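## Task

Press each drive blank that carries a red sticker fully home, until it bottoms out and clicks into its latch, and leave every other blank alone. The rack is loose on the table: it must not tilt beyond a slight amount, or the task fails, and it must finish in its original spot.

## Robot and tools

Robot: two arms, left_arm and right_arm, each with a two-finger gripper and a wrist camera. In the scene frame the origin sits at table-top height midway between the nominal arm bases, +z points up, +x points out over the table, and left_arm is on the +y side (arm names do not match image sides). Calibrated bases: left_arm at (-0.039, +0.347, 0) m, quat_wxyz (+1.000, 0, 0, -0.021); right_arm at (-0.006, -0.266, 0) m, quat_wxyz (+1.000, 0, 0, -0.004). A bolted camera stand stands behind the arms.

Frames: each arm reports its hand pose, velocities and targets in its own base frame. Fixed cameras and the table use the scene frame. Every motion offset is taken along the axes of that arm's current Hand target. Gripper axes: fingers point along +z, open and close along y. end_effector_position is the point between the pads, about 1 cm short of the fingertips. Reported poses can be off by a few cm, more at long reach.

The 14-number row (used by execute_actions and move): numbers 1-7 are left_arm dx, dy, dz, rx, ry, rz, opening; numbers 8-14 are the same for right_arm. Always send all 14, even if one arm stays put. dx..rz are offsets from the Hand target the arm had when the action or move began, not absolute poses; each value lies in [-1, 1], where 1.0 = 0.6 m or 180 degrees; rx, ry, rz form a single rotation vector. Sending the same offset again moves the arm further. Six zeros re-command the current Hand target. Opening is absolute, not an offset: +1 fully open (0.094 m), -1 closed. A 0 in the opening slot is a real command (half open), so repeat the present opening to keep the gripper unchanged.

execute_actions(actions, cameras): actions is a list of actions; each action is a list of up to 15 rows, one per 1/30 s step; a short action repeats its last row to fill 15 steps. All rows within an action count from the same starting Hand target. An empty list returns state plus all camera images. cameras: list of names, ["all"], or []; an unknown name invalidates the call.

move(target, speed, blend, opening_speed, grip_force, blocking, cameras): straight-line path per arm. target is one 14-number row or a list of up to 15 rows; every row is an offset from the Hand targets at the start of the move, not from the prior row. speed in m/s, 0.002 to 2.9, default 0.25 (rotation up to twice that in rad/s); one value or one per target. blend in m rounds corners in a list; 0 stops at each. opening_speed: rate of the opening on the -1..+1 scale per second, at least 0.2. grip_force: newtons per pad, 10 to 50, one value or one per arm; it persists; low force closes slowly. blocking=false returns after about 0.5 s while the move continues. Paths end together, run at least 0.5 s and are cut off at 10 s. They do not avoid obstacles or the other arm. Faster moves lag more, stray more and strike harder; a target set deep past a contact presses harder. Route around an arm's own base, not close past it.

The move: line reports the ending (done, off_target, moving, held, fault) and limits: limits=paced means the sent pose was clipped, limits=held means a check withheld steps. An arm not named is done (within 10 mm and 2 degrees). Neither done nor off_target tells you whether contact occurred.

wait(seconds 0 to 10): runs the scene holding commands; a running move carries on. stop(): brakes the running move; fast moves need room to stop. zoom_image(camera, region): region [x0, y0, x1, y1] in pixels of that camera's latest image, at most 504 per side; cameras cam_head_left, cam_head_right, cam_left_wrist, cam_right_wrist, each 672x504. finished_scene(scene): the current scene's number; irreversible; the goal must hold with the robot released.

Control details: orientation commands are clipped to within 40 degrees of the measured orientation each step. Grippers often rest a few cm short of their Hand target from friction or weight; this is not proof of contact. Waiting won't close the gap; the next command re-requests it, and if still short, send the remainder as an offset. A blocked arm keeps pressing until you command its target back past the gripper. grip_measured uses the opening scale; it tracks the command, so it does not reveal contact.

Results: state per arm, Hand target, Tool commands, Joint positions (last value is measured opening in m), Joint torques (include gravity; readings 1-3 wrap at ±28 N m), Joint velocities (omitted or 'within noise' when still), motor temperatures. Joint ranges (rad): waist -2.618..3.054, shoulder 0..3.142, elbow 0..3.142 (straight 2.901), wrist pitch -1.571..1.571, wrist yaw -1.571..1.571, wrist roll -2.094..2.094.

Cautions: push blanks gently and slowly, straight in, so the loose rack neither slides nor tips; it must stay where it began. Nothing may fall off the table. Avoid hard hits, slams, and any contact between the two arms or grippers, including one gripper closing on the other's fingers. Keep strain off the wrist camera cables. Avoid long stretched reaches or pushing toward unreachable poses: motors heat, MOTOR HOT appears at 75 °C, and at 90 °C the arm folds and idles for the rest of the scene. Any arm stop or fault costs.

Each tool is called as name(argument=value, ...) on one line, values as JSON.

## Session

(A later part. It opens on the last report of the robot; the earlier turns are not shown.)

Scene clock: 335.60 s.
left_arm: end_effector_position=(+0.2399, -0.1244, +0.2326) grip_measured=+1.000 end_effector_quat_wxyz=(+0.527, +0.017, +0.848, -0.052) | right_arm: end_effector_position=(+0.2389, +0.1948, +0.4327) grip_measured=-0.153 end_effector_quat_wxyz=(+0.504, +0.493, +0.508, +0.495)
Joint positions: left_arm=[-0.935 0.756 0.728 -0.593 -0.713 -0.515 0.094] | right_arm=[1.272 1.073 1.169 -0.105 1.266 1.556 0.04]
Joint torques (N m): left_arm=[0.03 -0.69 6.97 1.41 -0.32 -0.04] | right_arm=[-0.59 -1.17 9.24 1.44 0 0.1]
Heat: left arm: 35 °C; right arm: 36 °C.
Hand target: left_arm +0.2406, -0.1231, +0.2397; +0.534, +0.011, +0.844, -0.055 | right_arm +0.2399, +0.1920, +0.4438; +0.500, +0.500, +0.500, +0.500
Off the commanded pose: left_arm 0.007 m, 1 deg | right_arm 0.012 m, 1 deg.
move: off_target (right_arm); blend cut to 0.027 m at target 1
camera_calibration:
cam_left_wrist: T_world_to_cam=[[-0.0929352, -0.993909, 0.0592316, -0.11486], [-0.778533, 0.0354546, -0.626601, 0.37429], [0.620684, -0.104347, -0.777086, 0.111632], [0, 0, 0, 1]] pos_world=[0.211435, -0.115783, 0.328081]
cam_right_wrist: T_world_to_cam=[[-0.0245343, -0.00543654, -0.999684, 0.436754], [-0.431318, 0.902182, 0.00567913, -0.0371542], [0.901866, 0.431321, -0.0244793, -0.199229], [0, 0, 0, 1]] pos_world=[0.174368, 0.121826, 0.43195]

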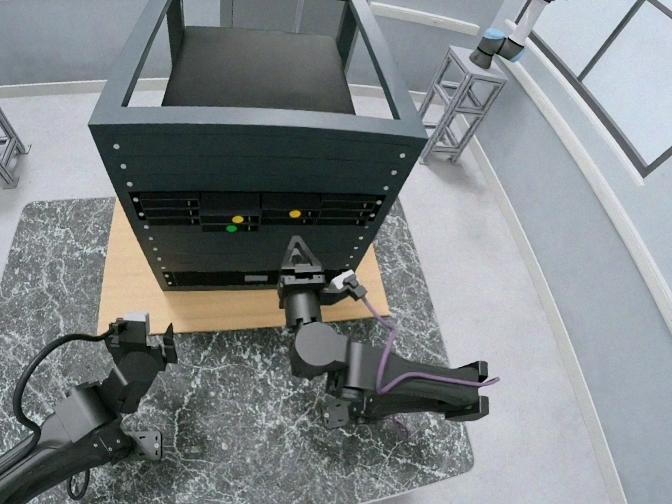

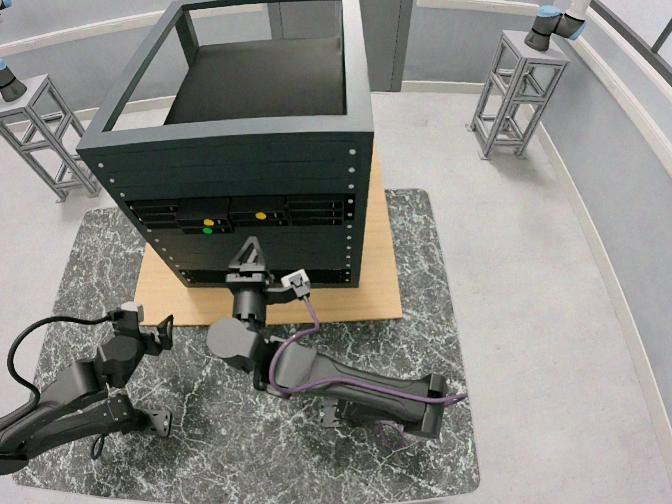

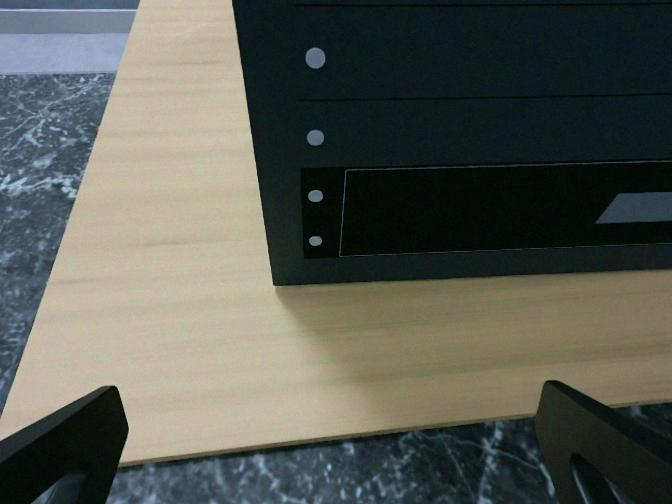

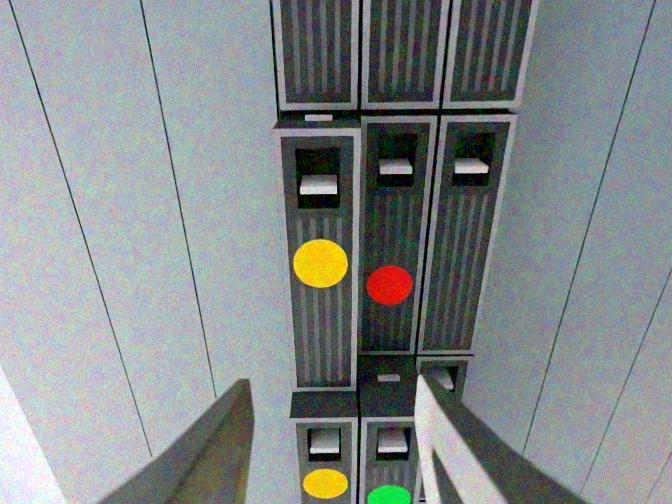

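move(target=[0,0,0,0,0,0,1,-0.003,0.012,0.075,0,0,0,-0.1], cameras=["cam_right_wrist"], speed=0.08)

Scene clock: 348.77 s.
left_arm: end_effector_position=(+0.2399, -0.1244, +0.2326) grip_measured=+1.000 end_effector_quat_wxyz=(+0.527, +0.017, +0.848, -0.052) | right_arm: end_effector_position=(+0.2839, +0.1929, +0.4391) grip_measured=-0.103 end_effector_quat_wxyz=(+0.502, +0.495, +0.509, +0.494)
Joint positions: left_arm=[-0.935 0.756 0.728 -0.593 -0.713 -0.515 0.094] | right_arm=[1.071 1.139 1.234 -0.111 1.064 1.563 0.042]
Joint torques (N m): left_arm=[0.03 -0.68 6.97 1.41 -0.32 -0.04] | right_arm=[-0.59 -1.7 9.47 1.63 -0.03 0.06]
Heat: left arm: 35 °C; right arm: 34 °C.
Hand target: left_arm +0.2406, -0.1231, +0.2397; +0.534, +0.011, +0.844, -0.055 | right_arm +0.2849, +0.1902, +0.4512; +0.500, +0.500, +0.500, +0.500
Off the commanded pose: left_arm 0.007 m, 1 deg | right_arm 0.012 m, 1 deg.
move: off_target (right_arm)
camera_calibration:
cam_right_wrist: T_world_to_cam=[[-0.0293409, -0.00398991, -0.999562, 0.445271], [-0.431552, 0.902043, 0.00906701, -0.0174927], [0.901611, 0.431629, -0.0281886, -0.237178], [0, 0, 0, 1]] pos_world=[0.219358, 0.119929, 0.438549]
Images, in order (width x height): cam_right_wrist 672x504.

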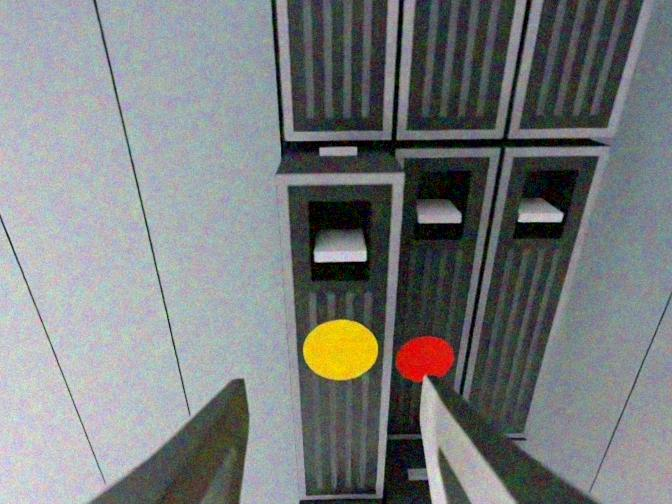

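move(target=[0,0,0,0,0,0,1,0,-0.0185,0.044,0,0,0,-0.1], cameras=["cam_right_wrist","cam_head_left"], speed=0.06)

Scene clock: 358.33 s.
left_arm: end_effector_position=(+0.2399, -0.1244, +0.2326) grip_measured=+1.000 end_effector_quat_wxyz=(+0.527, +0.017, +0.848, -0.052) | right_arm: end_effector_position=(+0.3093, +0.1912, +0.4314) grip_measured=-0.103 end_effector_quat_wxyz=(+0.501, +0.495, +0.513, +0.490)
Joint positions: left_arm=[-0.935 0.756 0.728 -0.593 -0.713 -0.515 0.094] | right_arm=[0.97 1.175 1.234 -0.089 0.964 1.566 0.042]
Joint torques (N m): left_arm=[0.03 -0.69 6.99 1.41 -0.32 -0.03] | right_arm=[-0.58 -2.09 7.68 2.11 0.02 0.06]
Heat: left arm: 35 °C; right arm: 34 °C.
Hand target: left_arm +0.2406, -0.1231, +0.2397; +0.534, +0.011, +0.844, -0.055 | right_arm +0.3113, +0.1901, +0.4400; +0.500, +0.500, +0.500, +0.500
Off the commanded pose: left_arm 0.007 m, 1 deg | right_arm 0.009 m, 2 deg.
move: done
camera_calibration:
cam_right_wrist: T_world_to_cam=[[-0.0387559, -0.0120816, -0.999176, 0.4427], [-0.43147, 0.902108, 0.00582791, -0.00356141], [0.901294, 0.43134, -0.0401748, -0.254211], [0, 0, 0, 1]] pos_world=[0.24474, 0.118213, 0.432142]
Images, in order (width x height): cam_head_left 672x504, cam_right_wrist 672x504.

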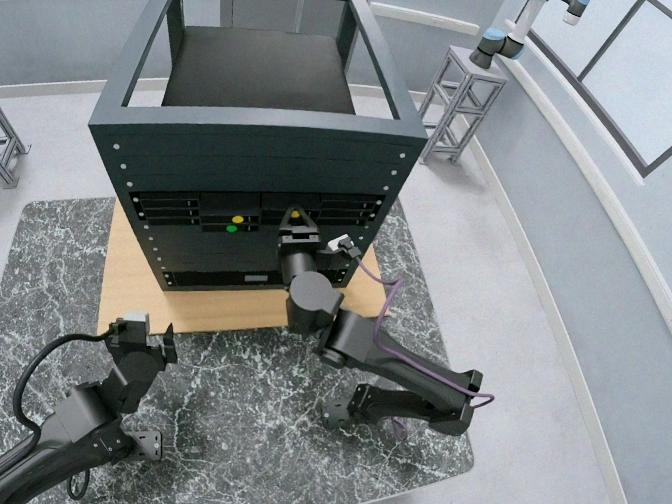

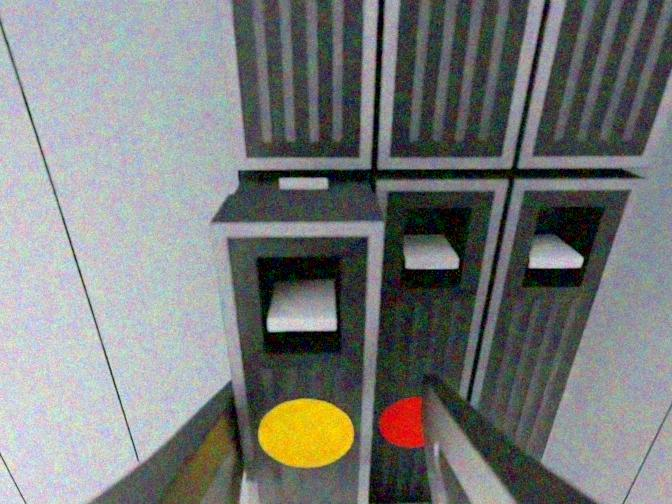

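move(target=[0,0,0,0,0,0,1,0,0.02,0.003,0,0,0,-0.1], cameras=["cam_right_wrist"], speed=0.03)

Scene clock: 367.83 s.
left_arm: end_effector_position=(+0.2399, -0.1244, +0.2326) grip_measured=+1.000 end_effector_quat_wxyz=(+0.527, +0.017, +0.848, -0.052) | right_arm: end_effector_position=(+0.3116, +0.1923, +0.4408) grip_measured=-0.103 end_effector_quat_wxyz=(+0.500, +0.496, +0.508, +0.496)
Joint positions: left_arm=[-0.935 0.756 0.728 -0.593 -0.713 -0.515 0.094] | right_arm=[0.965 1.19 1.271 -0.094 0.957 1.566 0.042]
Joint torques (N m): left_arm=[0.03 -0.68 6.97 1.41 -0.32 -0.04] | right_arm=[-0.61 -1.98 9.47 1.76 0 0.04]
Heat: left arm: 35 °C; right arm: 34 °C.
Hand target: left_arm +0.2406, -0.1231, +0.2397; +0.534, +0.011, +0.844, -0.055 | right_arm +0.3131, +0.1902, +0.4520; +0.500, +0.500, +0.500, +0.500
Off the commanded pose: left_arm 0.007 m, 1 deg | right_arm 0.011 m, 1 deg.
move: off_target (right_arm)
camera_calibration:
cam_right_wrist: T_world_to_cam=[[-0.0296653, 0.00149089, -0.999559, 0.446908], [-0.432233, 0.901651, 0.0141728, -0.00705191], [0.901274, 0.432462, -0.0261034, -0.262792], [0, 0, 0, 1]] pos_world=[0.247057, 0.11934, 0.439951]
Images, in order (width x height): cam_right_wrist 672x504.

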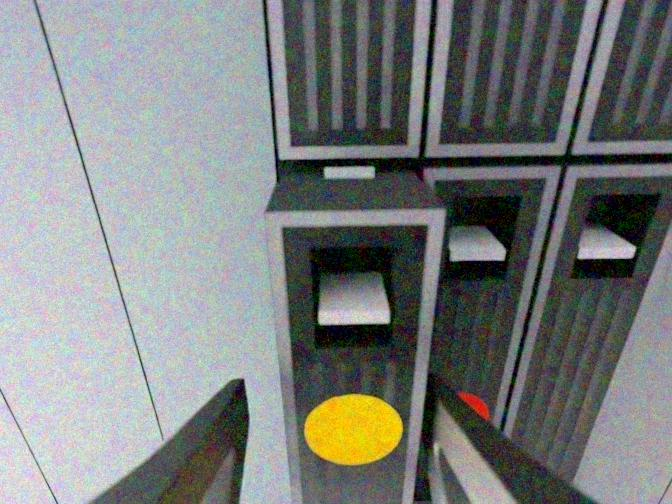

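move(target=[0,0,0,0,0,0,1,0,-0.0095,0.0,0,0,0,-0.1], cameras=["cam_right_wrist"], speed=0.03)

Scene clock: 375.47 s.
left_arm: end_effector_position=(+0.2399, -0.1244, +0.2326) grip_measured=+1.000 end_effector_quat_wxyz=(+0.527, +0.017, +0.848, -0.052) | right_arm: end_effector_position=(+0.3116, +0.1923, +0.4407) grip_measured=-0.103 end_effector_quat_wxyz=(+0.500, +0.496, +0.508, +0.496)
Joint positions: left_arm=[-0.935 0.756 0.728 -0.593 -0.713 -0.515 0.094] | right_arm=[0.965 1.19 1.271 -0.094 0.957 1.566 0.042]
Joint torques (N m): left_arm=[0.03 -0.69 6.98 1.41 -0.32 -0.04] | right_arm=[-0.64 -2.39 7.42 1.95 0 0.06]
Heat: left arm: 35 °C; right arm: 34 °C.
Hand target: left_arm +0.2406, -0.1231, +0.2397; +0.534, +0.011, +0.844, -0.055 | right_arm +0.3131, +0.1902, +0.4463; +0.500, +0.500, +0.500, +0.500
Off the commanded pose: left_arm 0.007 m, 1 deg | right_arm 0.006 m, 1 deg.
move: done
camera_calibration:
cam_right_wrist: T_world_to_cam=[[-0.0298483, 0.00118035, -0.999554, 0.446988], [-0.432233, 0.901654, 0.0139719, -0.00696334], [0.901268, 0.432457, -0.0264026, -0.262658], [0, 0, 0, 1]] pos_world=[0.247057, 0.119339, 0.439951]
Images, in order (width x height): cam_right_wrist 672x504.

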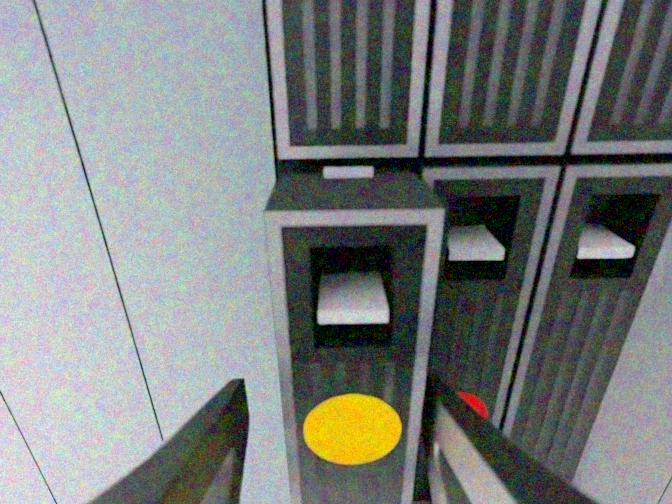

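move(target=[0,0,0,0,0,0,1,0,-0.008,0.0,0,0,0,-0.1], cameras=["cam_right_wrist"], speed=0.03)

Scene clock: 380.67 s.
left_arm: end_effector_position=(+0.2399, -0.1244, +0.2326) grip_measured=+1.000 end_effector_quat_wxyz=(+0.527, +0.017, +0.848, -0.052) | right_arm: end_effector_position=(+0.3116, +0.1924, +0.4407) grip_measured=-0.103 end_effector_quat_wxyz=(+0.500, +0.496, +0.508, +0.496)
Joint positions: left_arm=[-0.935 0.756 0.728 -0.593 -0.713 -0.515 0.094] | right_arm=[0.965 1.19 1.271 -0.094 0.957 1.566 0.042]
Joint torques (N m): left_arm=[0.03 -0.69 6.98 1.41 -0.32 -0.04] | right_arm=[-0.65 -2.74 5.75 2.13 0 0.05]
Heat: left arm: 35 °C; right arm: 35 °C.
Hand target: left_arm +0.2406, -0.1231, +0.2397; +0.534, +0.011, +0.844, -0.055 | right_arm +0.3131, +0.1902, +0.4415; +0.500, +0.500, +0.500, +0.500
Off the commanded pose: left_arm 0.007 m, 1 deg | right_arm 0.003 m, 1 deg.
move: done
camera_calibration:
cam_right_wrist: T_world_to_cam=[[-0.0298003, 0.00152688, -0.999555, 0.446839], [-0.432551, 0.901496, 0.014273, -0.00695454], [0.901117, 0.432784, -0.0262045, -0.262839], [0, 0, 0, 1]] pos_world=[0.247157, 0.11934, 0.439851]
Images, in order (width x height): cam_right_wrist 672x504.

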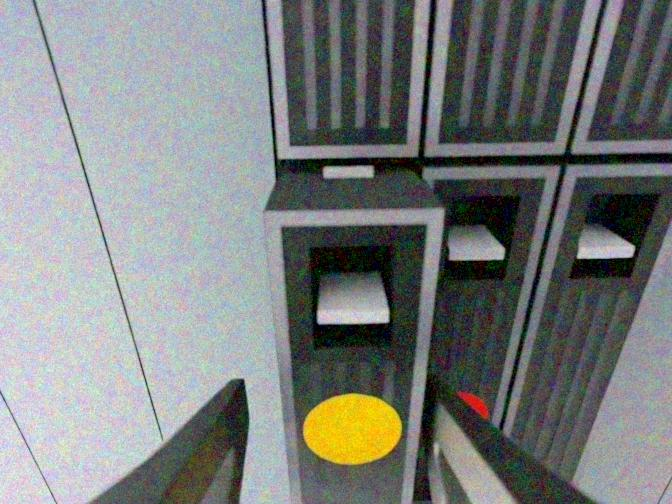

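move(target=[[0,0,0,0,0,0,1,0,-0.006,0.0,0,0,0,-0.1],[0,0,0,0,0,0,1,0,-0.006,0.0,0,0,0,-0.6]], cameras=["cam_right_wrist"], speed=0.03, grip_force=30, opening_speed=0.2)

Scene clock: 395.77 s.
left_arm: end_effector_position=(+0.2399, -0.1244, +0.2326) grip_measured=+1.000 end_effector_quat_wxyz=(+0.527, +0.017, +0.848, -0.052) | right_arm: end_effector_position=(+0.3121, +0.1931, +0.4384) grip_measured=-0.416 end_effector_quat_wxyz=(+0.500, +0.496, +0.507, +0.497)
Joint positions: left_arm=[-0.935 0.756 0.728 -0.593 -0.713 -0.515 0.094] | right_arm=[0.965 1.19 1.26 -0.081 0.957 1.567 0.027]
Joint torques (N m): left_arm=[0.03 -0.69 6.98 1.41 -0.32 -0.04] | right_arm=[-0.65 -3.06 5.34 2.14 0 0.05]
Heat: left arm: 35 °C; right arm: 36 °C.
Hand target: left_arm +0.2406, -0.1231, +0.2397; +0.534, +0.011, +0.844, -0.055 | right_arm +0.3131, +0.1902, +0.4379; +0.500, +0.500, +0.500, +0.500
Off the commanded pose: left_arm 0.007 m, 1 deg | right_arm 0.003 m, 1 deg.
grip_force (N): 30, 30
move: done
camera_calibration:
cam_right_wrist: T_world_to_cam=[[-0.0289643, 0.00393044, -0.999573, 0.443767], [-0.432538, 0.901473, 0.0160782, -0.0082157], [0.901151, 0.432818, -0.0244105, -0.264505], [0, 0, 0, 1]] pos_world=[0.247658, 0.120145, 0.437253]
Images, in order (width x height): cam_right_wrist 672x504.

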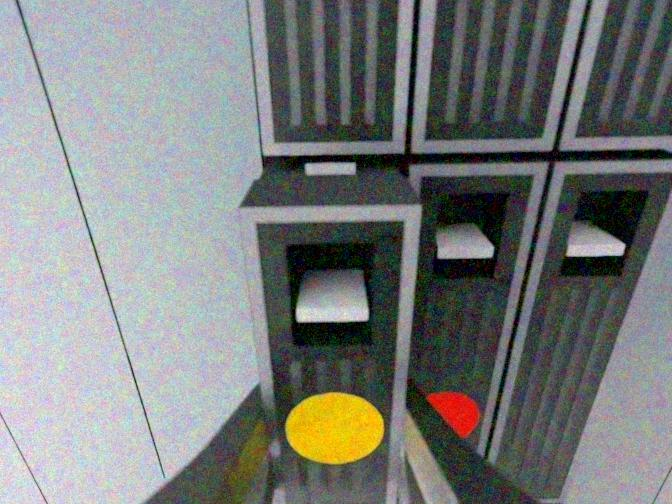

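move(target=[0,0,0,0,0,0,1,0,0,-0.0245,0,0,0,-0.6], cameras=["cam_right_wrist","cam_head_right"], speed=0.02)

Scene clock: 402.13 s.
left_arm: end_effector_position=(+0.2399, -0.1244, +0.2326) grip_measured=+1.000 end_effector_quat_wxyz=(+0.527, +0.017, +0.848, -0.052) | right_arm: end_effector_position=(+0.3032, +0.1950, +0.4375) grip_measured=-0.416 end_effector_quat_wxyz=(+0.500, +0.497, +0.506, +0.497)
Joint positions: left_arm=[-0.935 0.756 0.728 -0.593 -0.713 -0.515 0.094] | right_arm=[1.002 1.178 1.247 -0.079 0.997 1.567 0.027]
Joint torques (N m): left_arm=[0.03 -0.69 6.98 1.42 -0.32 -0.03] | right_arm=[0.61 -4.19 5 1.94 0.13 0.05]
Heat: left arm: 35 °C; right arm: 36 °C.
Hand target: left_arm +0.2406, -0.1231, +0.2397; +0.534, +0.011, +0.844, -0.055 | right_arm +0.2984, +0.1901, +0.4380; +0.500, +0.500, +0.500, +0.500
Off the commanded pose: left_arm 0.007 m, 1 deg | right_arm 0.007 m, 1 deg.
grip_force (N): 30, 30
move: done
camera_calibration:
cam_right_wrist: T_world_to_cam=[[-0.0273179, 0.0056805, -0.999611, 0.441805], [-0.430215, 0.902568, 0.0168862, -0.0150206], [0.902313, 0.430509, -0.0222124, -0.258065], [0, 0, 0, 1]] pos_world=[0.238463, 0.122147, 0.436154]
Images, in order (width x height): cam_head_right 672x504, cam_right_wrist 672x504.

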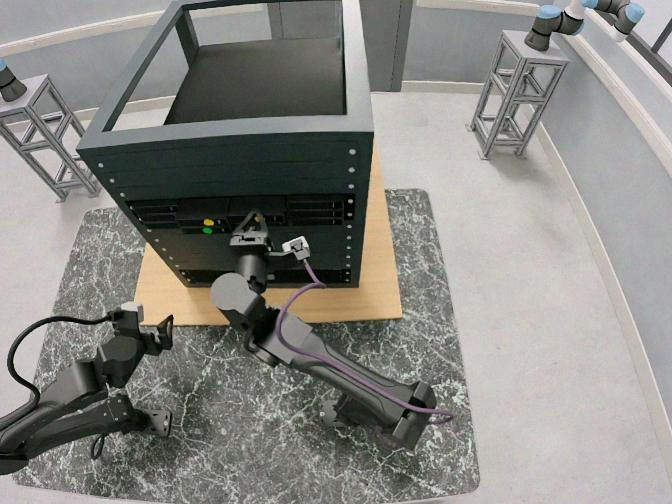

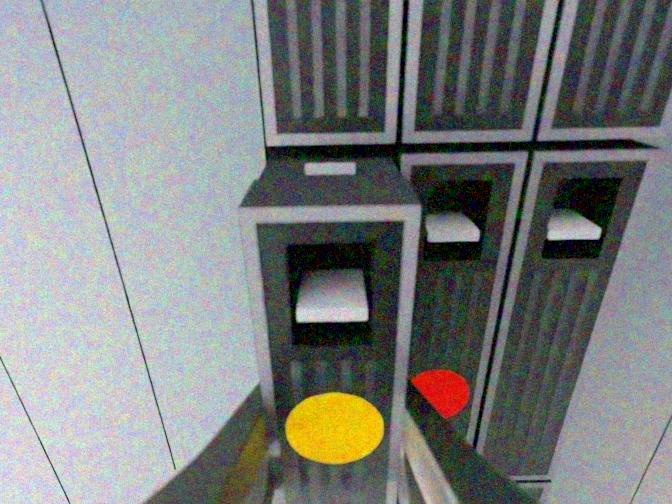

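move(target=[0,0,0,0,0,0,1,0,0,-0.0088,0,0,0,-0.6], cameras=["cam_right_wrist","cam_head_right","cam_head_left"], speed=0.02)

zoom_image(camera="cam_head_left", region=[130, 170, 390, 260])

zoom_image(camera="cam_head_right", region=[120, 170, 380, 260])

Scene clock: 409.53 s.
left_arm: end_effector_position=(+0.2399, -0.1244, +0.2326) grip_measured=+1.000 end_effector_quat_wxyz=(+0.527, +0.017, +0.848, -0.052) | right_arm: end_effector_position=(+0.2980, +0.1954, +0.4374) grip_measured=-0.416 end_effector_quat_wxyz=(+0.500, +0.497, +0.505, +0.497)
Joint positions: left_arm=[-0.935 0.756 0.728 -0.593 -0.713 -0.515 0.094] | right_arm=[1.023 1.169 1.24 -0.079 1.018 1.567 0.027]
Joint torques (N m): left_arm=[0.03 -0.69 6.98 1.41 -0.32 -0.04] | right_arm=[0.58 -4.18 5.07 1.87 0.11 0.05]
Heat: left arm: 35 °C; right arm: 35 °C.
Hand target: left_arm +0.2406, -0.1231, +0.2397; +0.534, +0.011, +0.844, -0.055 | right_arm +0.2932, +0.1902, +0.4378; +0.500, +0.500, +0.500, +0.500
Off the commanded pose: left_arm 0.007 m, 1 deg | right_arm 0.007 m, 1 deg.
grip_force (N): 30, 30
move: done
camera_calibration:
cam_right_wrist: T_world_to_cam=[[-0.026172, 0.00723805, -0.999631, 0.441014], [-0.429821, 0.902739, 0.0177899, -0.0181709], [0.902535, 0.430128, -0.0205154, -0.254432], [0, 0, 0, 1]] pos_world=[0.233365, 0.12265, 0.435955]
Images, in order (width x height): cam_head_left 672x504, cam_head_right 672x504, cam_right_wrist 672x504.

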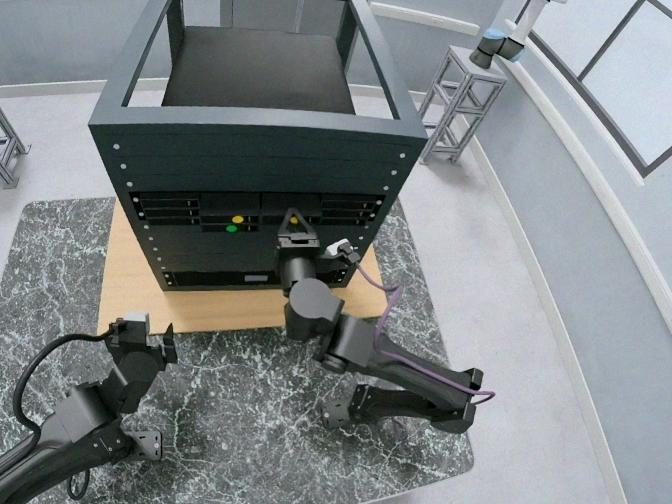

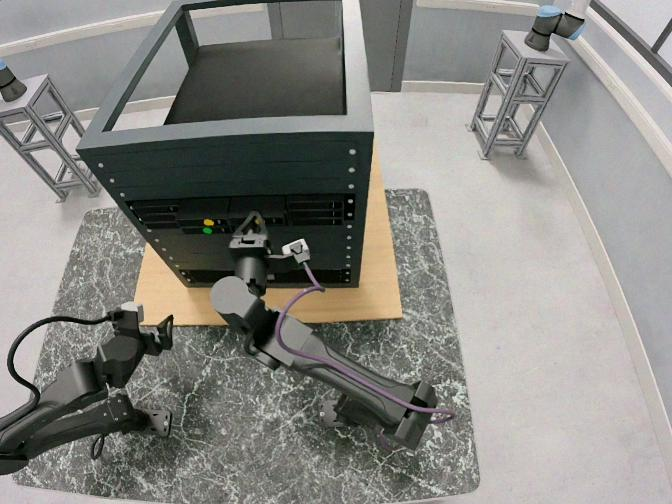

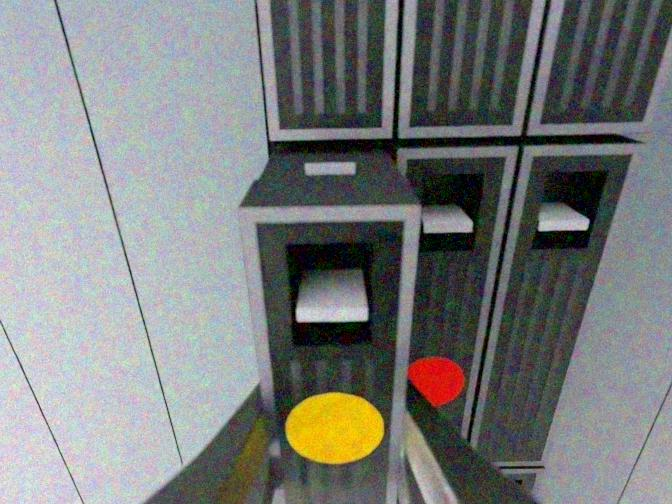

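Scaled by 1.938 from the camera's 672x504 image, which has a finer 960x720 frame.

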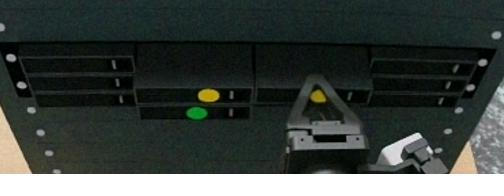

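Scaled by 1.938 from the camera's 672x504 image, which has a finer 960x720 frame.

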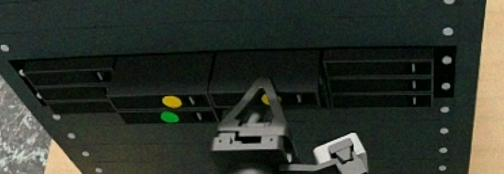

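move(target=[[0,0,0,0,0,0,1,0,0,0,0,0,0,-0.1],[0,0,0,0,0,0,1,0,0,-0.04,0,0,0,-0.1],[0,0,0,0,0,0,1,-0.02,0,-0.12,0,0,-0.5,-1]], cameras=["cam_right_wrist"], speed=[0.05,0.05,0.3], opening_speed=0.5, grip_force=50)

zoom_image(camera="cam_right_wrist", region=[0, 120, 504, 420])

Scene clock: 427.23 s.
left_arm: end_effector_position=(+0.2399, -0.1244, +0.2326) grip_measured=+1.000 end_effector_quat_wxyz=(+0.527, +0.017, +0.848, -0.052) | right_arm: end_effector_position=(+0.2234, +0.1821, +0.4371) grip_measured=-0.988 end_effector_quat_wxyz=(+0.705, -0.007, +0.710, -0.007)
Joint positions: left_arm=[-0.935 0.756 0.728 -0.593 -0.713 -0.515 0.094] | right_arm=[1.333 1.027 1.177 -0.179 1.333 0.01 0.001]
Joint velocities: left_arm=[within noise] | right_arm=[-0.012 0.002 -0.042 -0.051 -0.168 0.066 0]
Joint torques (N m): left_arm=[0.03 -0.69 6.97 1.41 -0.32 -0.04] | right_arm=[0.54 -2.47 4.75 1.82 0.09 -0.04]
Heat: left arm: 35 °C; right arm: 35 °C.
Hand target: left_arm +0.2406, -0.1231, +0.2397; +0.534, +0.011, +0.844, -0.055 | right_arm +0.2211, +0.1781, +0.4379; +0.707, +0.000, +0.707, +0.000
Off the commanded pose: left_arm 0.007 m, 1 deg | right_arm 0.005 m, 1 deg.
move: done
camera_calibration:
cam_right_wrist: T_world_to_cam=[[-0.021522, -0.999767, 0.00133857, 0.18365], [-0.432078, 0.00809394, -0.9018, 0.527292], [0.901579, -0.0199869, -0.432152, 0.0807588], [0, 0, 0, 1]] pos_world=[0.158973, 0.180953, 0.510166]
Images, in order (width x height): cam_right_wrist 672x504.

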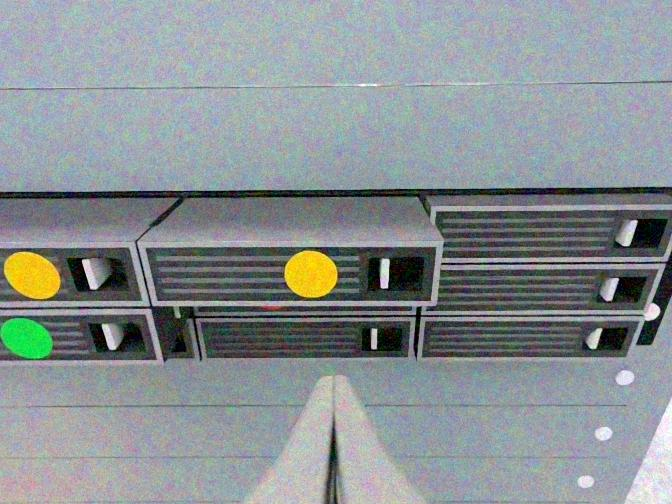

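Scaled by 1.000.

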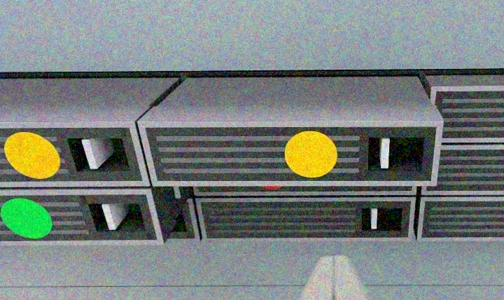

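zoom_image(camera="cam_right_wrist", region=[80, 180, 280, 370])

Scaled by 2.520 from the camera's 672x504 image, which has a finer 960x720 frame.

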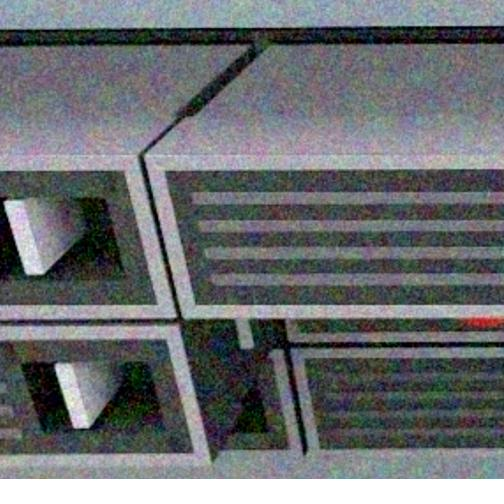

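finished_scene(scene=2)

The scene is finished: the task was done.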